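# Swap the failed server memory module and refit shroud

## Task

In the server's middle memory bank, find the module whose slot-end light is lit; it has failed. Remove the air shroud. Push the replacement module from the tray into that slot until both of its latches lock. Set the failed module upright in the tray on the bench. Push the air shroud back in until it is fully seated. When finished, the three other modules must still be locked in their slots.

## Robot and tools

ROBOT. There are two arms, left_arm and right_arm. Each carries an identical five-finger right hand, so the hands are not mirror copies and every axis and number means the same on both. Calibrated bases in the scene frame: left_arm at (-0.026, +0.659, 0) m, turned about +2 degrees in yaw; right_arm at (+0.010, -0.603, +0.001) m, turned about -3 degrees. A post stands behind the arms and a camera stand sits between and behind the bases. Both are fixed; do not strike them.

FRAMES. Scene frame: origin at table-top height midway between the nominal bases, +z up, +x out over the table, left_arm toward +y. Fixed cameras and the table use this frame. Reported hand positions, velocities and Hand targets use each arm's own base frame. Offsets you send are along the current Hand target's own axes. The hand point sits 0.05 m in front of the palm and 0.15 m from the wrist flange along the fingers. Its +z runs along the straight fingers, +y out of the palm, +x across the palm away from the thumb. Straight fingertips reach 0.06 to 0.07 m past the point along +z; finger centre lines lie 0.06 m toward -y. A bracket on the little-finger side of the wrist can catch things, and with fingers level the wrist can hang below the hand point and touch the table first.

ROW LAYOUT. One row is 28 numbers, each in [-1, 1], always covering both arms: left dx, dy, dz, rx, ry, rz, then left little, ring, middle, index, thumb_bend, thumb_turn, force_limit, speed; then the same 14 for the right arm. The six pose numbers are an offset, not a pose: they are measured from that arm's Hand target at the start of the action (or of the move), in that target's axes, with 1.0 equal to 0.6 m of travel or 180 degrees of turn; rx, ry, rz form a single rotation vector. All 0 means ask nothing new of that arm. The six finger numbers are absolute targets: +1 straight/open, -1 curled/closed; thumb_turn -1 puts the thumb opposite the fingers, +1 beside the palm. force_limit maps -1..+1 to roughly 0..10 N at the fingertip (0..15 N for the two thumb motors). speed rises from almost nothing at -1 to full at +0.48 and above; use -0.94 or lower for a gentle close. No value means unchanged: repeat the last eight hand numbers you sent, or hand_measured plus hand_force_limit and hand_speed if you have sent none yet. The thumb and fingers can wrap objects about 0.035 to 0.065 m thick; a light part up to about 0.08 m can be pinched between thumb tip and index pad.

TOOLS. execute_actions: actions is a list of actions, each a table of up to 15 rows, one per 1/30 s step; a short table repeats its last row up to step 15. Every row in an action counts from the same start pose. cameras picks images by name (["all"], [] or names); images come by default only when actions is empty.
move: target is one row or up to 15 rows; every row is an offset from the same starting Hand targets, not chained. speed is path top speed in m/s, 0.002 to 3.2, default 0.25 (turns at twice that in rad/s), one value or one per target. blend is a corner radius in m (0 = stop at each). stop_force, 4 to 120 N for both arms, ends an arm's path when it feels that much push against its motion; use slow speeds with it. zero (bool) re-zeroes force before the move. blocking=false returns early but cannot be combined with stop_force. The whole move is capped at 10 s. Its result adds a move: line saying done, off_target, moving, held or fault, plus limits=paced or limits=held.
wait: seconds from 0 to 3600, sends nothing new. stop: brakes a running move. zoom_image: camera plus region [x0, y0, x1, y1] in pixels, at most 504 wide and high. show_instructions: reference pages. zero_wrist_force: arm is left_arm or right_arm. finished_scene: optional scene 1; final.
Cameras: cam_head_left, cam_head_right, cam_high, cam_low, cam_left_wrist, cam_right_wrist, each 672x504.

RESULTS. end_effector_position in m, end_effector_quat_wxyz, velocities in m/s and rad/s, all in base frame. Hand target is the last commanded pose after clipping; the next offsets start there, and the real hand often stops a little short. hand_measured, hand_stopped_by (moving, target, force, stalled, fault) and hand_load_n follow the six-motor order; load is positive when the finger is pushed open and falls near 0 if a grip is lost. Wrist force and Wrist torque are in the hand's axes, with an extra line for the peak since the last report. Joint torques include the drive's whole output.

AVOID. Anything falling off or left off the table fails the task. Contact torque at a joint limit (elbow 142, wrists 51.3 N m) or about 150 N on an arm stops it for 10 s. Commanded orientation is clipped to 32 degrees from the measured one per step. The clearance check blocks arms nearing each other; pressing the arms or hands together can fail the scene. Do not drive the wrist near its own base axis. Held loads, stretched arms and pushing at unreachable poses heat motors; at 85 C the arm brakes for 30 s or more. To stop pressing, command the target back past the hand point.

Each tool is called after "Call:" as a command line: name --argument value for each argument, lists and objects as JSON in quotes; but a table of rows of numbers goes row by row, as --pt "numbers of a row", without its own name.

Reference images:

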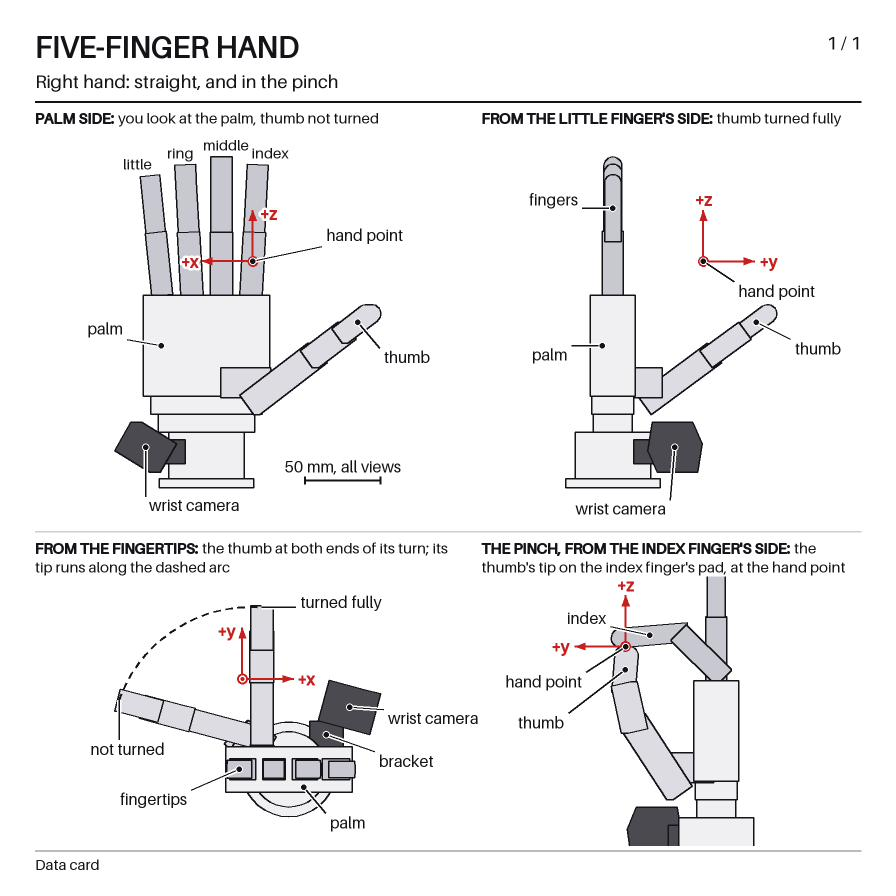

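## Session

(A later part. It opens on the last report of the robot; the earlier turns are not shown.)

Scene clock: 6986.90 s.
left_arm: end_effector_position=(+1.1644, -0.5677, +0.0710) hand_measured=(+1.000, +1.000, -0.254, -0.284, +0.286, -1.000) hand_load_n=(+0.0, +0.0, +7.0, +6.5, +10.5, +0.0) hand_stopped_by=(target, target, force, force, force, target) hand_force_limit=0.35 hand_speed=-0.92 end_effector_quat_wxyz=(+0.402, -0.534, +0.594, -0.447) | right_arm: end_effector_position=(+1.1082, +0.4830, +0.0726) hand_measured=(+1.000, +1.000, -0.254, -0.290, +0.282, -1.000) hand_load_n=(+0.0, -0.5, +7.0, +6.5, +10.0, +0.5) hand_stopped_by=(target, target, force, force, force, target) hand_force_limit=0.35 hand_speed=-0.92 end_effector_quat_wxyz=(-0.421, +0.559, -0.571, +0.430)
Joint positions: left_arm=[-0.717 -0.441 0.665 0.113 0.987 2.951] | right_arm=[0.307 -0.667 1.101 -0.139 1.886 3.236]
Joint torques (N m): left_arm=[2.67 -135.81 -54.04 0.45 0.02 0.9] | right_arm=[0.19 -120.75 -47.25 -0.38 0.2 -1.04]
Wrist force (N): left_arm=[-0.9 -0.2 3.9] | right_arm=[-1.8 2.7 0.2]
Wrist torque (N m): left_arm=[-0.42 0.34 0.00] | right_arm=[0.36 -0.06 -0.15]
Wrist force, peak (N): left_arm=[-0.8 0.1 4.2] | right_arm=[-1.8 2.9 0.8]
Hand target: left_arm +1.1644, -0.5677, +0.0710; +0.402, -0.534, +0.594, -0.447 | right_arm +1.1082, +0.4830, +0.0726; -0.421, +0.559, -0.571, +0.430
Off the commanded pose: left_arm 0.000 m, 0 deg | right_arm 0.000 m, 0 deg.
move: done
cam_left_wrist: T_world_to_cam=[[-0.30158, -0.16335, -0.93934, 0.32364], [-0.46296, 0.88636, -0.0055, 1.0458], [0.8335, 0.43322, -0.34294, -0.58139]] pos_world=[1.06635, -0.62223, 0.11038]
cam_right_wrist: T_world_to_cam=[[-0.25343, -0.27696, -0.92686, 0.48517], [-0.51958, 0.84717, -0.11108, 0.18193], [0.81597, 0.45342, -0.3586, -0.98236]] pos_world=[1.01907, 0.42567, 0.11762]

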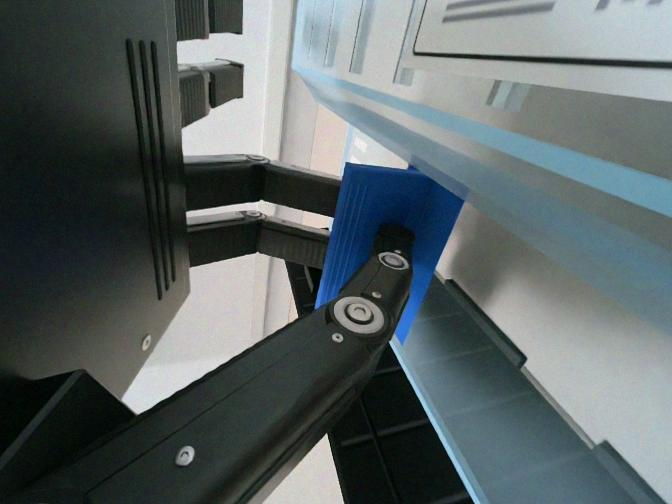

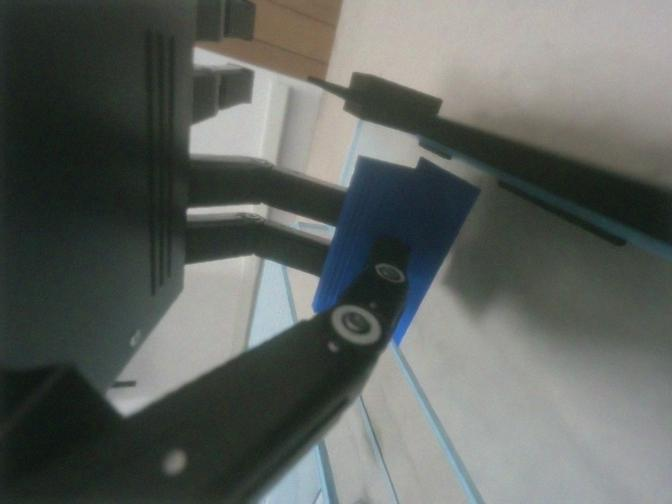

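Call:
move --target '[0,-0.0401,-0.0115,0,0,0,1,1,-0.45,-0.45,-0.3,-1,0.35,-0.92,0,-0.0401,-0.0115,0,0,0,1,1,-0.45,-0.45,-0.3,-1,0.35,-0.92]' --speed 0.02 --cameras '["cam_left_wrist", "cam_right_wrist", "cam_low", "cam_high"]'

Call:
zoom_image --camera "cam_low" --region '[320, 100, 660, 270]'

Scene clock: 6992.60 s.
left_arm: end_effector_position=(+1.1644, -0.5677, +0.0962) hand_measured=(+1.000, +1.000, -0.254, -0.284, +0.286, -1.000) hand_load_n=(+0.0, +0.0, +6.5, +3.0, +11.5, +0.5) hand_stopped_by=(target, target, force, force, force, target) hand_force_limit=0.35 hand_speed=-0.92 end_effector_quat_wxyz=(+0.402, -0.534, +0.594, -0.447) | right_arm: end_effector_position=(+1.1082, +0.4830, +0.0978) hand_measured=(+1.000, +1.000, -0.254, -0.290, +0.282, -1.000) hand_load_n=(+0.0, +0.0, +6.0, +4.0, +11.5, +0.0) hand_stopped_by=(target, target, force, force, force, target) hand_force_limit=0.35 hand_speed=-0.92 end_effector_quat_wxyz=(-0.421, +0.559, -0.571, +0.430)
Joint positions: left_arm=[-0.717 -0.455 0.648 0.144 0.987 2.951] | right_arm=[0.307 -0.685 1.089 -0.108 1.886 3.236]
Joint torques (N m): left_arm=[1.16 -123.63 -47.39 -1.37 -0.49 0.98] | right_arm=[-5.24 -104.99 -43.95 -2.07 -0.75 0.07]
Wrist force (N): left_arm=[-1.6 0.3 4.3] | right_arm=[-1.1 3.3 0.6]
Wrist torque (N m): left_arm=[-0.33 0.28 -0.02] | right_arm=[0.36 -0.06 -0.19]
Wrist force, peak (N): left_arm=[-1.5 0.3 4.5] | right_arm=[-1.9 3.3 0.5]
Hand target: left_arm +1.1644, -0.5677, +0.0960; +0.402, -0.534, +0.594, -0.447 | right_arm +1.1082, +0.4830, +0.0976; -0.421, +0.559, -0.571, +0.430
Off the commanded pose: left_arm 0.000 m, 0 deg | right_arm 0.000 m, 0 deg.
move: done
cam_left_wrist: T_world_to_cam=[[-0.30151, -0.16331, -0.93937, 0.34724], [-0.46296, 0.88636, -0.0055, 1.04603], [0.83353, 0.43323, -0.34285, -0.57274]] pos_world=[1.06635, -0.62233, 0.13558]
cam_right_wrist: T_world_to_cam=[[-0.25341, -0.27695, -0.92687, 0.5085], [-0.51965, 0.84713, -0.11105, 0.18481], [0.81594, 0.4535, -0.35859, -0.97333]] pos_world=[1.01907, 0.42567, 0.14282]
Images, in order (width x height): cam_high 672x504, cam_low 672x504, cam_left_wrist 672x504, cam_right_wrist 672x504.

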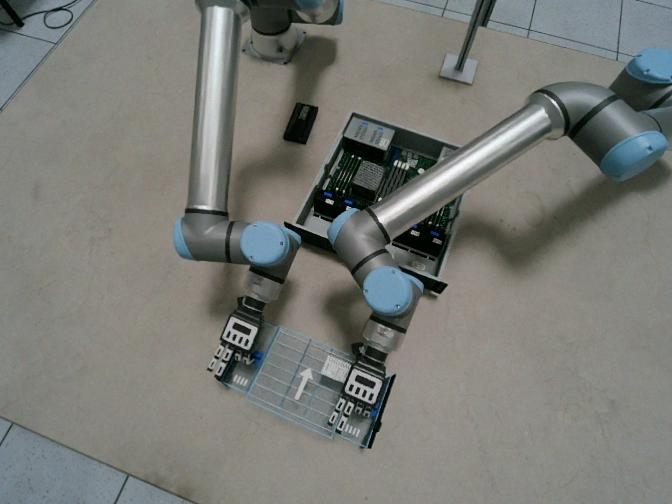

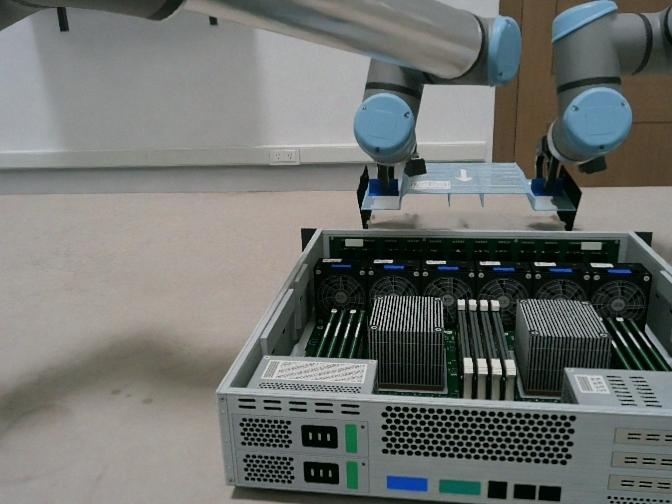

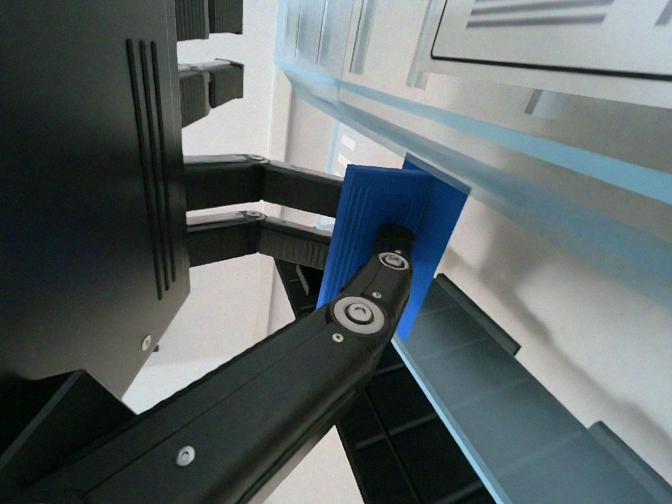

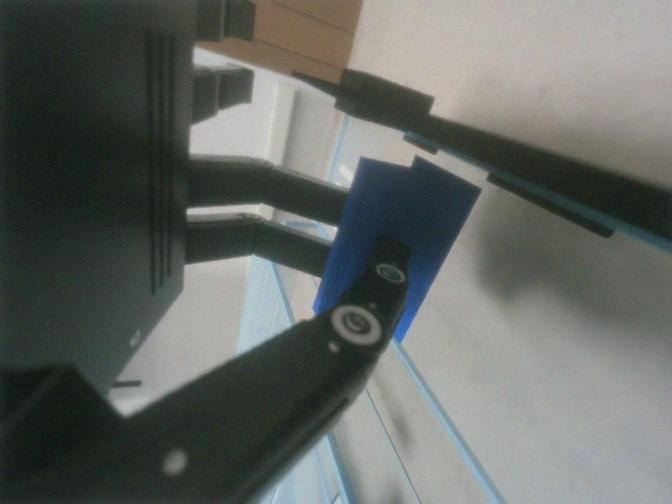

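Scaled by 1.482 from the camera's image (finer frame: 960x720).

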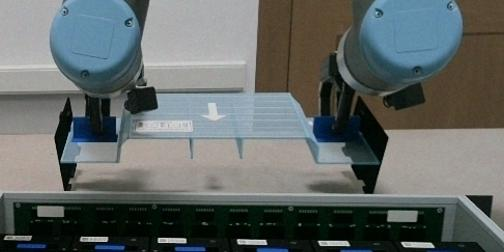

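Call:
move --target '[0,-0.17624,-0.05053,0,0,0,1,1,-0.45,-0.45,-0.3,-1,0.35,-0.92,0,-0.17624,-0.05053,0,0,0,1,1,-0.45,-0.45,-0.3,-1,0.35,-0.92]' --speed 0.04 --cameras '["all"]'

Scene clock: 7028.37 s.
left_arm: end_effector_position=(+1.1645, -0.5677, +0.2063) hand_measured=(+1.000, +1.000, -0.254, -0.284, +0.286, -1.000) hand_load_n=(+0.0, +0.0, +6.0, +3.0, +11.5, +1.0) hand_stopped_by=(target, target, force, force, force, target) hand_force_limit=0.35 hand_speed=-0.92 end_effector_quat_wxyz=(+0.402, -0.534, +0.594, -0.447) end_effector_velocity=(-0.001, +0.001, -0.003) end_effector_angular_velocity=(+0.003, +0.002, +0.000) | right_arm: end_effector_position=(+1.1084, +0.4830, +0.2079) hand_measured=(+1.000, +1.000, -0.254, -0.290, +0.282, -1.000) hand_load_n=(+0.0, +0.0, +6.0, +4.0, +11.5, +0.0) hand_stopped_by=(target, target, force, force, force, target) hand_force_limit=0.35 hand_speed=-0.92 end_effector_quat_wxyz=(-0.421, +0.559, -0.571, +0.430)
Joint positions: left_arm=[-0.717 -0.492 0.525 0.303 0.987 2.951] | right_arm=[0.307 -0.752 1.009 0.039 1.886 3.235]
Joint velocities: left_arm=[0 0 0.006 -0.002 0 0.001] | right_arm=[within noise]
Joint torques (N m): left_arm=[-21.46 -114.74 -39.41 -4.37 -1.43 0.28] | right_arm=[-11.54 -94.75 -38.37 -3.63 -3 -2.97]
Wrist force (N): left_arm=[-4.1 0.2 4.1] | right_arm=[1.5 3.0 0.5]
Wrist torque (N m): left_arm=[-0.36 0.29 0.02] | right_arm=[0.33 -0.08 -0.20]
Wrist force, peak (N): left_arm=[-4.6 -0.1 4.3] | right_arm=[-1.9 4.7 0.5]
Hand target: left_arm +1.1644, -0.5677, +0.2060; +0.402, -0.534, +0.594, -0.447 | right_arm +1.1083, +0.4830, +0.2076; -0.421, +0.559, -0.571, +0.430
Off the commanded pose: left_arm 0.000 m, 0 deg | right_arm 0.000 m, 0 deg.
move: done
cam_left_wrist: T_world_to_cam=[[-0.30146, -0.1634, -0.93937, 0.45056], [-0.46298, 0.88635, -0.00559, 1.04668], [0.83353, 0.43323, -0.34285, -0.53499]] pos_world=[1.06635, -0.62233, 0.24568]
cam_right_wrist: T_world_to_cam=[[-0.25324, -0.27685, -0.92694, 0.6104], [-0.51958, 0.84717, -0.11107, 0.19707], [0.81603, 0.4535, -0.35838, -0.93415]] pos_world=[1.01927, 0.42567, 0.25292]

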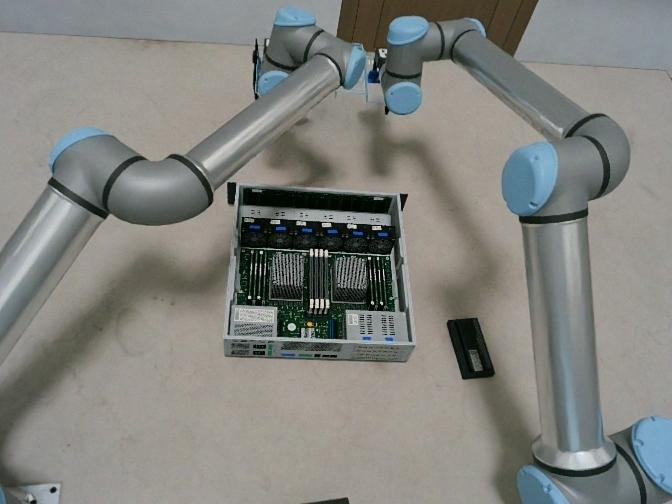

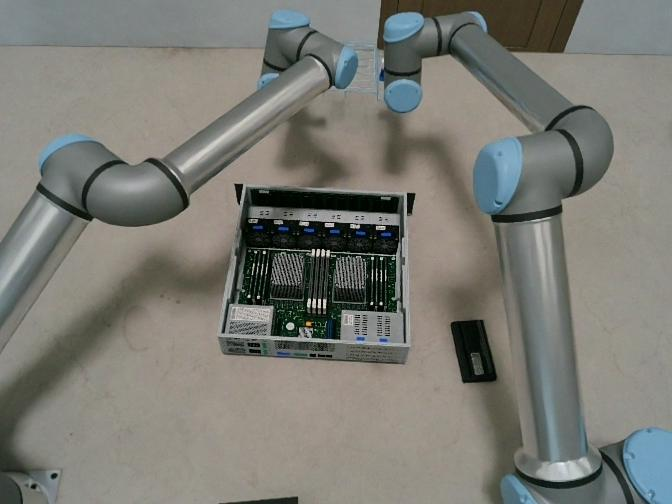

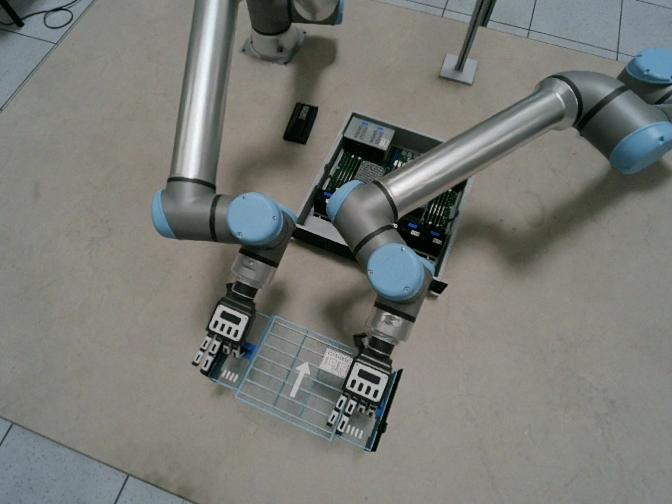

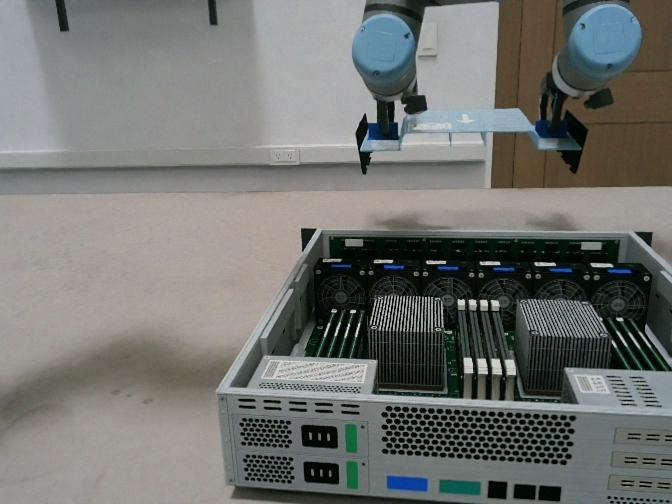

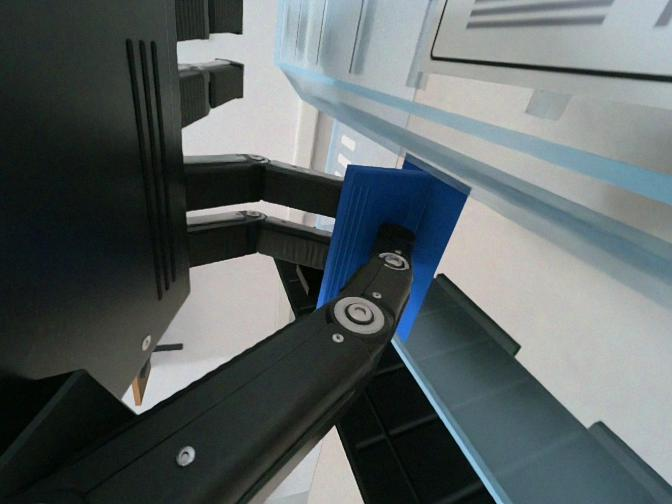

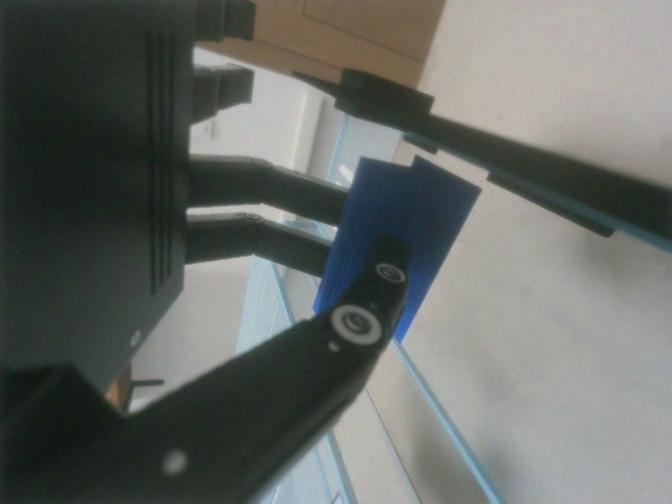

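Call:
move --target '[0,0.18373,-0.64087,0,0,0,1,1,-0.45,-0.45,-0.3,-1,0.35,-0.92,0,0.18373,-0.64087,0,0,0,1,1,-0.45,-0.45,-0.3,-1,0.35,-0.92]' --speed 0.08 --cameras '["cam_low","cam_high"]'

Call:
zoom_image --camera "cam_low" --region '[200, 0, 672, 354]'

Scene clock: 7045.73 s.
left_arm: end_effector_position=(+0.7665, -0.5253, +0.2061) hand_measured=(+1.000, +1.000, -0.254, -0.284, +0.286, -1.000) hand_load_n=(+0.0, +0.0, +6.5, +2.5, +11.5, +0.0) hand_stopped_by=(target, target, force, force, force, target) hand_force_limit=0.35 hand_speed=-0.92 end_effector_quat_wxyz=(+0.402, -0.534, +0.594, -0.447) end_effector_velocity=(+0.002, -0.001, +0.001) end_effector_angular_velocity=(-0.003, +0.000, +0.000) | right_arm: end_effector_position=(+0.7083, +0.4916, +0.2082) hand_measured=(+1.000, +1.000, -0.254, -0.290, +0.282, -1.000) hand_load_n=(+0.0, +0.0, +6.5, +3.5, +11.5, +0.5) hand_stopped_by=(target, target, force, force, force, target) hand_force_limit=0.35 hand_speed=-0.92 end_effector_quat_wxyz=(-0.421, +0.559, -0.571, +0.430)
Joint positions: left_arm=[-1.027 -1.099 1.612 -0.07 0.7 2.794] | right_arm=[0.517 -1.249 1.819 -0.246 2.086 3.305]
Joint velocities: left_arm=[0.002 0.002 -0.005 0.001 0.002 -0.001] | right_arm=[within noise]
Joint torques (N m): left_arm=[23.76 -71.86 -47.3 -0.35 0.86 4.08] | right_arm=[-18.89 -46.88 -45.95 0.18 -1.44 -0.99]
Wrist force (N): left_arm=[0.1 0.0 4.3] | right_arm=[-3.2 2.7 0.6]
Wrist torque (N m): left_arm=[-0.37 0.33 -0.05] | right_arm=[0.28 -0.05 -0.33]
Wrist force, peak (N): left_arm=[4.3 -0.1 4.5] | right_arm=[-7.7 2.9 0.8]
Hand target: left_arm +0.7667, -0.5252, +0.2061; +0.402, -0.534, +0.594, -0.447 | right_arm +0.7084, +0.4916, +0.2081; -0.421, +0.559, -0.571, +0.430
Off the commanded pose: left_arm 0.000 m, 0 deg | right_arm 0.000 m, 0 deg.
move: done
Images, in order (width x height): cam_high 672x504, cam_low 672x504.

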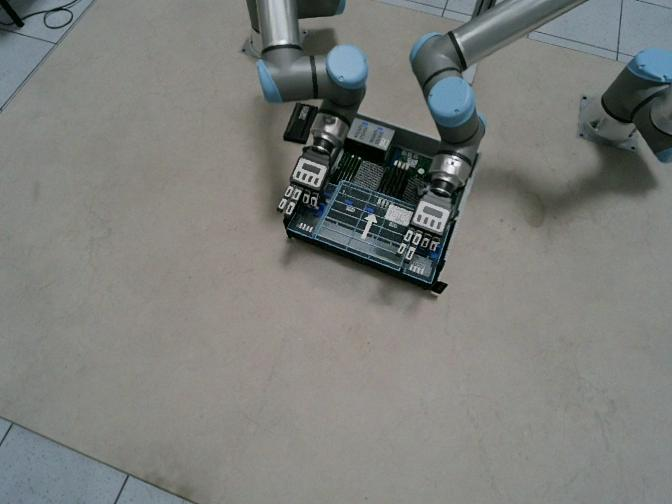

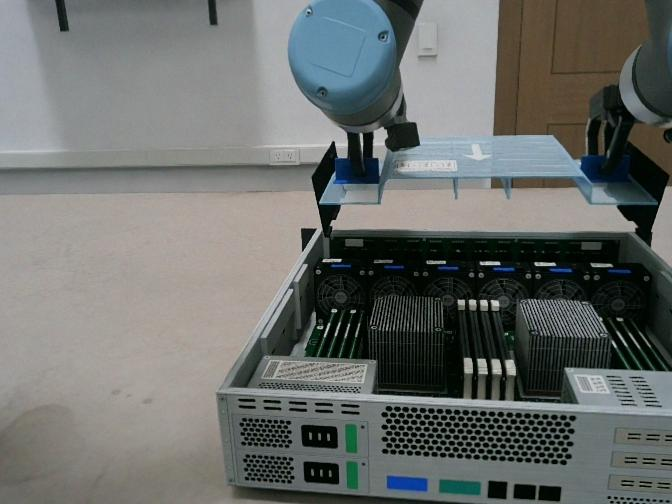

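Scaled by 1.068 from the camera's image (finer frame: 960x720).

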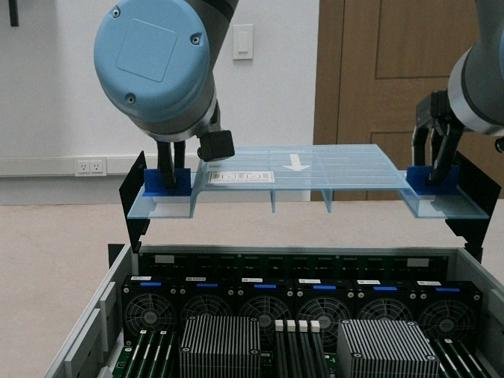

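Call:
move --target '[0,0.09784,-0.34126,0,0,0,1,1,-0.45,-0.45,-0.3,-1,0.35,-0.92,0,0.09784,-0.34126,0,0,0,1,1,-0.45,-0.45,-0.3,-1,0.35,-0.92]' --speed 0.06 --cameras '["all"]'

Call:
zoom_image --camera "cam_high" --region '[260, 30, 500, 210]'

Call:
zoom_image --camera "cam_low" --region '[200, 0, 672, 354]'

Scene clock: 7054.73 s.
left_arm: end_effector_position=(+0.5548, -0.5025, +0.2062) hand_measured=(+1.000, +1.000, -0.254, -0.284, +0.286, -1.000) hand_load_n=(+0.0, +0.0, +6.5, +2.5, +11.5, +0.0) hand_stopped_by=(target, target, force, force, force, target) hand_force_limit=0.35 hand_speed=-0.92 end_effector_quat_wxyz=(+0.402, -0.534, +0.594, -0.447) end_effector_velocity=(+0.002, -0.001, +0.000) end_effector_angular_velocity=(+0.002, +0.000, -0.002) | right_arm: end_effector_position=(+0.4953, +0.4961, +0.2085) hand_measured=(+1.000, +1.000, -0.254, -0.290, +0.282, -1.000) hand_load_n=(+0.0, +0.0, +6.0, +3.5, +11.5, +1.0) hand_stopped_by=(target, target, force, force, force, target) hand_force_limit=0.35 hand_speed=-0.92 end_effector_quat_wxyz=(-0.421, +0.559, -0.571, +0.430)
Joint positions: left_arm=[-1.315 -1.268 1.894 0.055 0.454 2.512] | right_arm=[0.743 -1.427 2.055 -0.248 2.299 3.401]
Joint velocities: left_arm=[0.002 0.001 -0.002 -0.004 0.003 0.007] | right_arm=[within noise]
Joint torques (N m): left_arm=[28.33 -53.23 -41.23 0.49 0.06 4.27] | right_arm=[-22.32 -28.96 -41.72 -0.65 -2.2 -2.73]
Wrist force (N): left_arm=[3.4 0.1 4.3] | right_arm=[-6.3 3.2 0.4]
Wrist torque (N m): left_arm=[-0.36 0.35 -0.21] | right_arm=[0.35 -0.06 -0.25]
Wrist force, peak (N): left_arm=[3.9 0.3 5.4] | right_arm=[-7.5 3.2 1.0]
Hand target: left_arm +0.5549, -0.5026, +0.2062; +0.402, -0.534, +0.594, -0.447 | right_arm +0.4955, +0.4961, +0.2084; -0.421, +0.559, -0.571, +0.430
Off the commanded pose: left_arm 0.000 m, 0 deg | right_arm 0.000 m, 0 deg.
move: done
cam_left_wrist: T_world_to_cam=[[-0.30158, -0.16335, -0.93934, 0.27739], [-0.46296, 0.88636, -0.0055, 0.70658], [0.8335, 0.43322, -0.34294, -0.05504]] pos_world=[0.45665, -0.55713, 0.24558]
cam_right_wrist: T_world_to_cam=[[-0.2534, -0.27681, -0.92691, 0.45939], [-0.5195, 0.84723, -0.11099, -0.13255], [0.81603, 0.4534, -0.35849, -0.43959]] pos_world=[0.40627, 0.43877, 0.25352]

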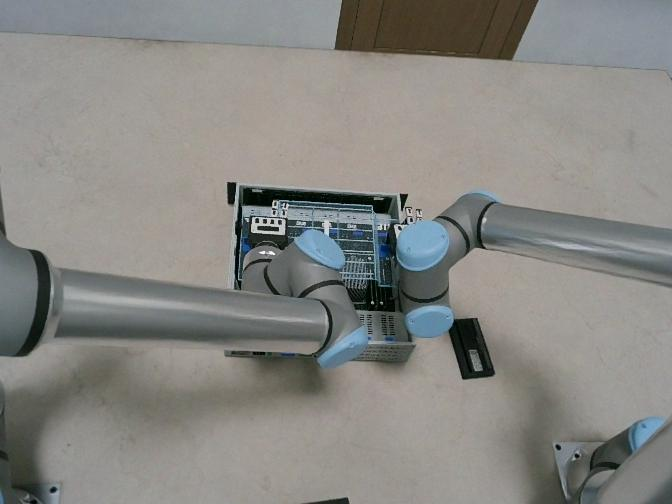

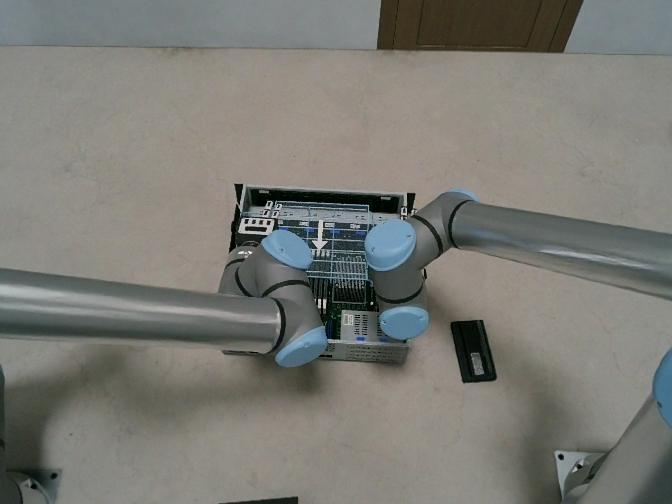

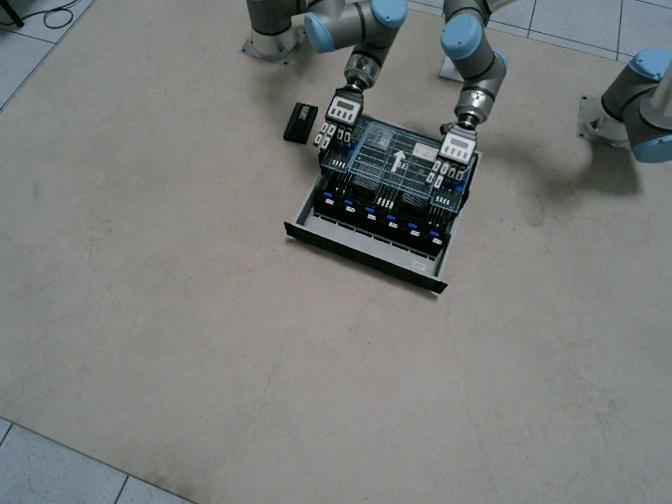

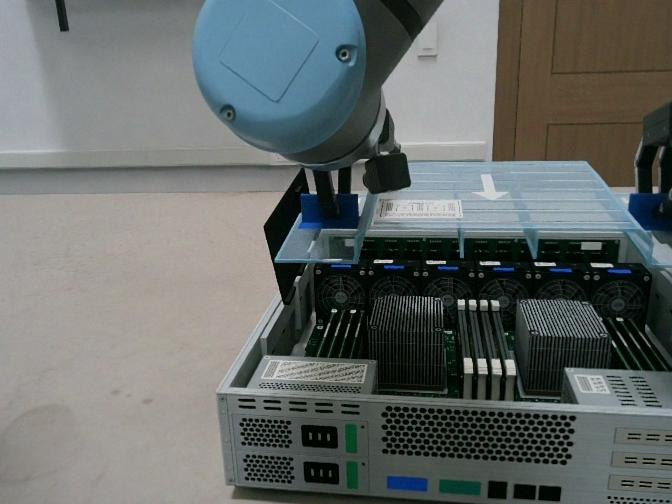

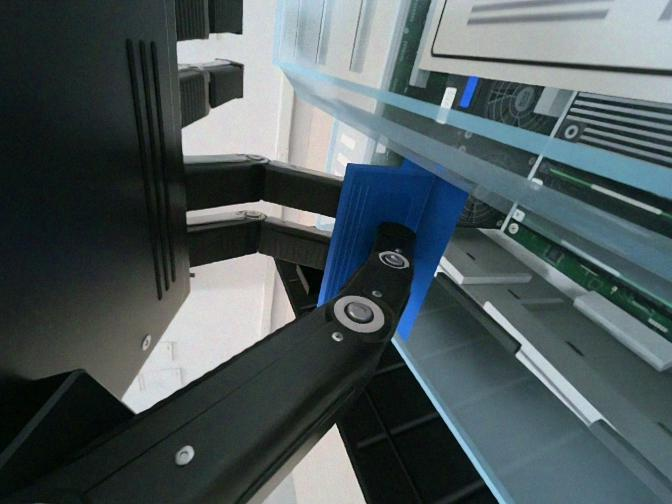

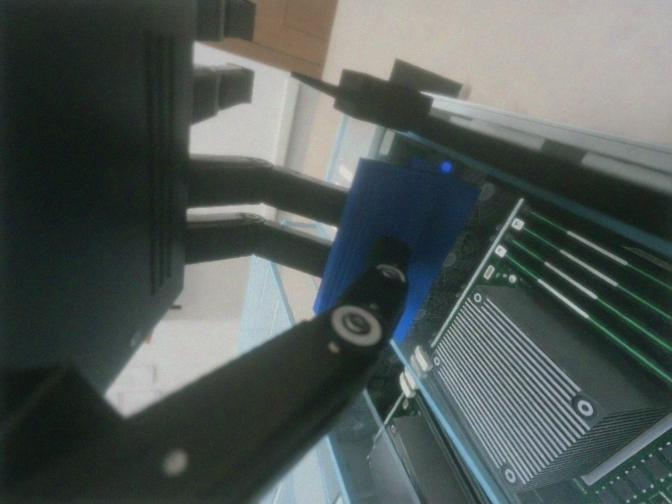

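Scaled by 2.100 from the camera's image (finer frame: 960x720).

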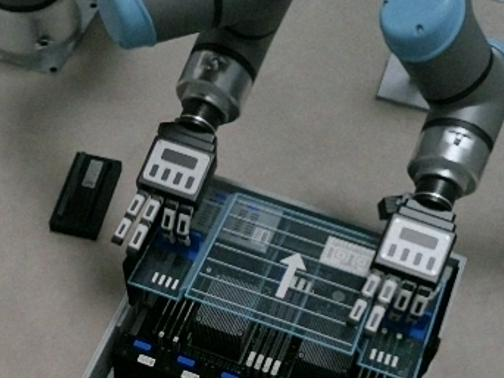

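Scaled by 1.068 from the camera's image (finer frame: 960x720).

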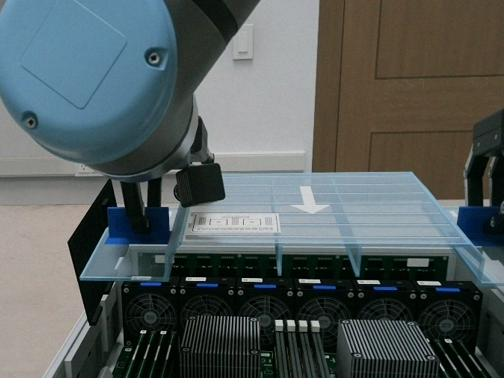

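Call:
move --target '[0,0.04807,0.01378,0,0,0,1,1,-0.45,-0.45,-0.3,-1,0.35,-0.92,0,0.04807,0.01378,0,0,0,1,1,-0.45,-0.45,-0.3,-1,0.35,-0.92]' --speed 0.03 --stop_force 15 --cameras '["all"]'

Call:
zoom_image --camera "cam_high" --region '[270, 80, 500, 300]'

Call:
zoom_image --camera "cam_low" --region '[200, 130, 450, 330]'

Call:
zoom_image --camera "cam_head_left" --region '[200, 160, 460, 370]'

Call:
zoom_image --camera "cam_head_right" --region '[200, 160, 460, 370]'

Scene clock: 7080.47 s.
left_arm: end_effector_position=(+0.5549, -0.5025, +0.1762) hand_measured=(+1.000, +1.000, -0.254, -0.284, +0.286, -1.000) hand_load_n=(-0.5, +0.0, +6.5, +3.0, +11.5, +0.0) hand_stopped_by=(target, target, force, force, force, target) hand_force_limit=0.35 hand_speed=-0.92 end_effector_quat_wxyz=(+0.402, -0.534, +0.594, -0.447) | right_arm: end_effector_position=(+0.4954, +0.4961, +0.1784) hand_measured=(+1.000, +1.000, -0.254, -0.290, +0.282, -1.000) hand_load_n=(+0.0, +0.0, +6.0, +3.5, +11.5, +1.0) hand_stopped_by=(target, target, force, force, force, target) hand_force_limit=0.35 hand_speed=-0.92 end_effector_quat_wxyz=(-0.421, +0.559, -0.571, +0.430)
Joint positions: left_arm=[-1.315 -1.237 1.915 0.002 0.454 2.513] | right_arm=[0.743 -1.393 2.08 -0.307 2.298 3.401]
Joint torques (N m): left_arm=[5.31 -73.31 -40.64 5.56 -0.34 3.97] | right_arm=[3.96 -65.71 -40.36 1.95 2.4 0.69]
Wrist force (N): left_arm=[3.2 0.2 4.3] | right_arm=[-6.4 3.0 0.3]
Wrist torque (N m): left_arm=[-0.35 0.35 -0.27] | right_arm=[0.34 0.01 -0.28]
Wrist force, peak (N): left_arm=[3.9 0.3 4.5] | right_arm=[-7.6 3.0 0.6]
Hand target: left_arm +0.5549, -0.5025, +0.1762; +0.402, -0.534, +0.594, -0.447 | right_arm +0.4954, +0.4961, +0.1784; -0.421, +0.559, -0.571, +0.430
Off the commanded pose: left_arm 0.000 m, 0 deg | right_arm 0.000 m, 0 deg.
move: done
cam_left_wrist: T_world_to_cam=[[-0.30158, -0.16337, -0.93934, 0.24926], [-0.46296, 0.88636, -0.00552, 0.70651], [0.8335, 0.43322, -0.34294, -0.0655]] pos_world=[0.45685, -0.55713, 0.21558]
cam_right_wrist: T_world_to_cam=[[-0.25343, -0.27696, -0.92686, 0.43158], [-0.51958, 0.84717, -0.11108, -0.13576], [0.81597, 0.45342, -0.3586, -0.45042]] pos_world=[0.40637, 0.43877, 0.22342]

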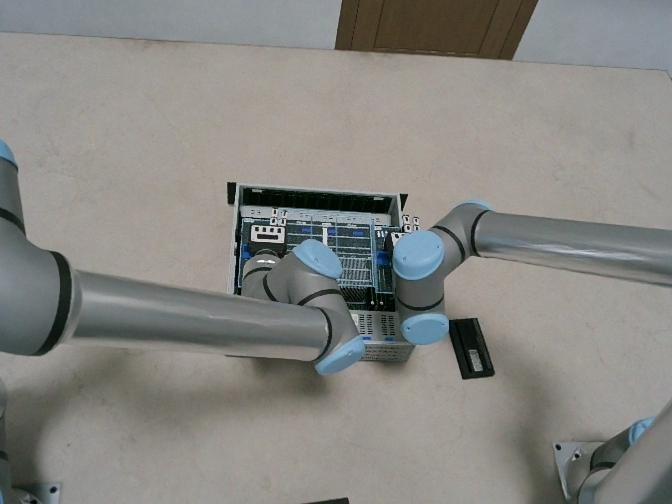

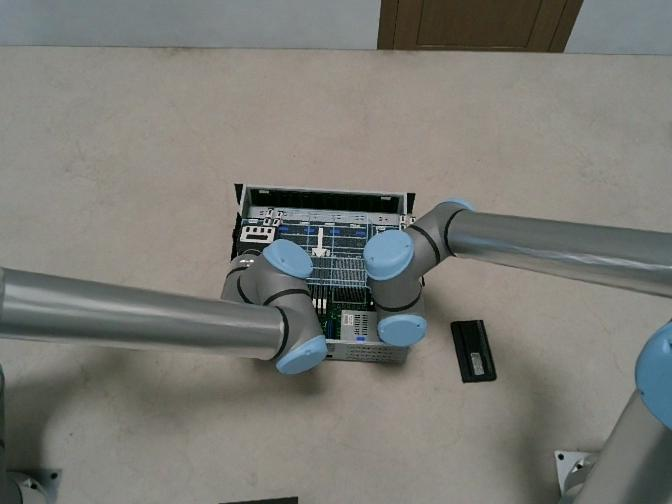

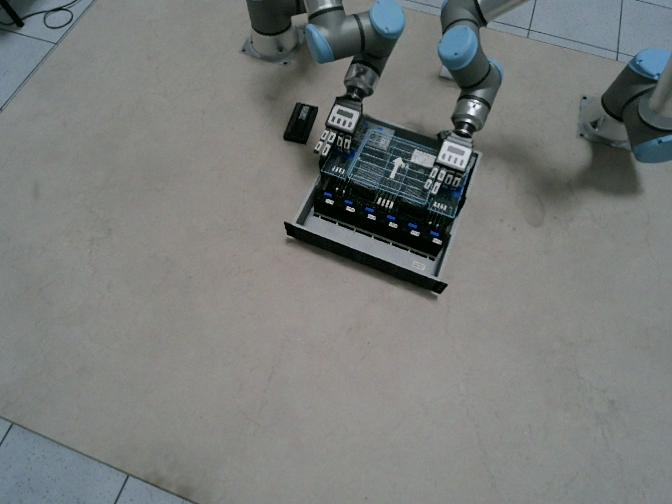

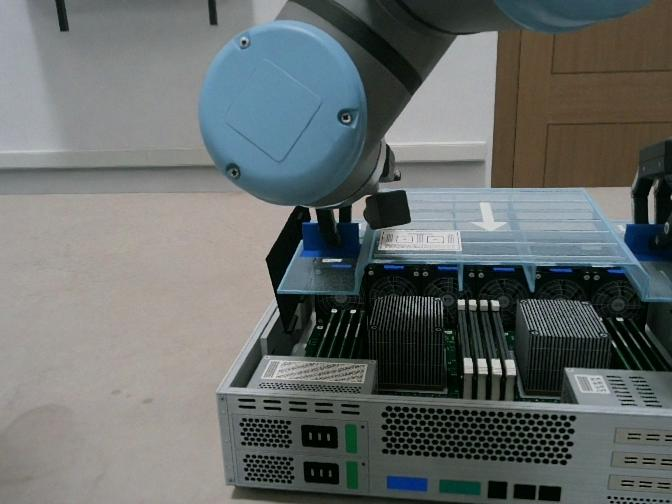

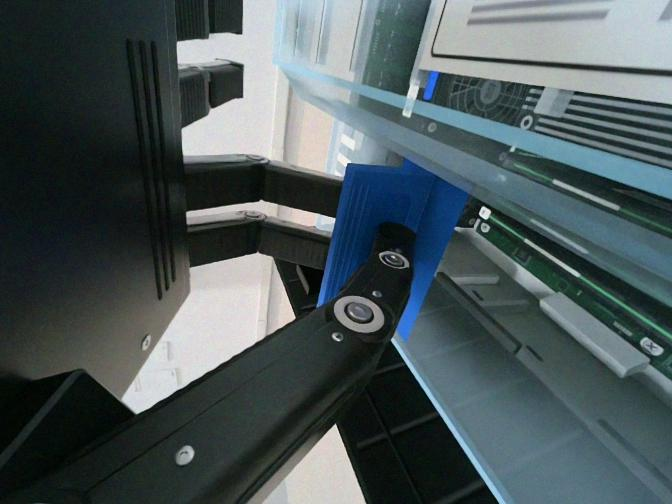

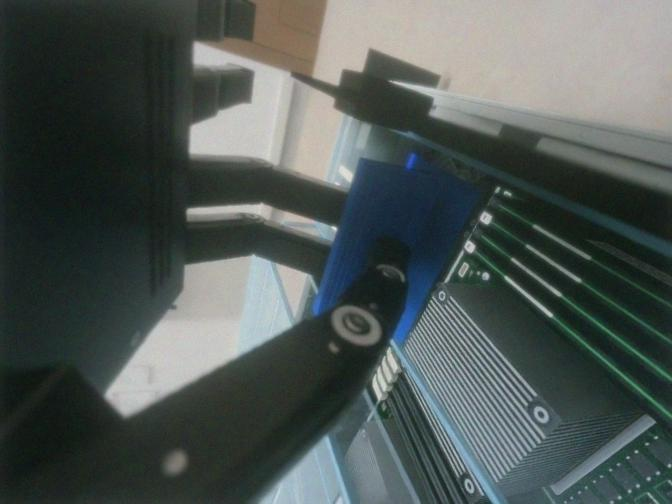

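Scaled by 2.191 from the camera's image (finer frame: 960x720).

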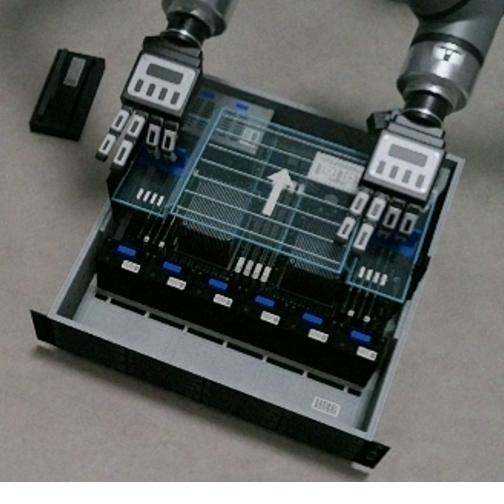

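Scaled by 2.016 from the camera's image (finer frame: 960x720).

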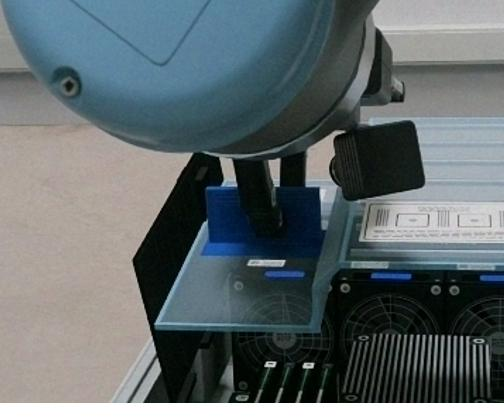

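Scaled by 1.938 from the camera's image (finer frame: 960x720).

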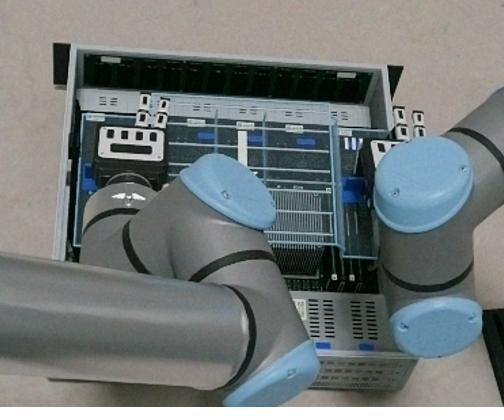

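Scaled by 1.938 from the camera's image (finer frame: 960x720).

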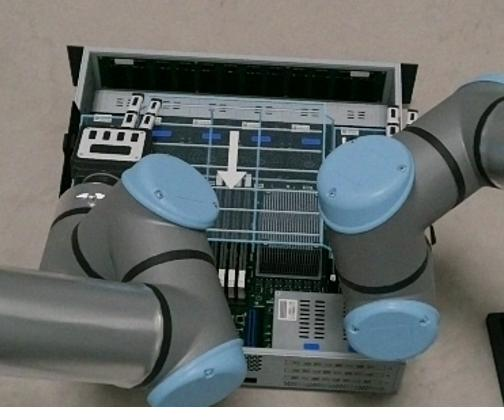

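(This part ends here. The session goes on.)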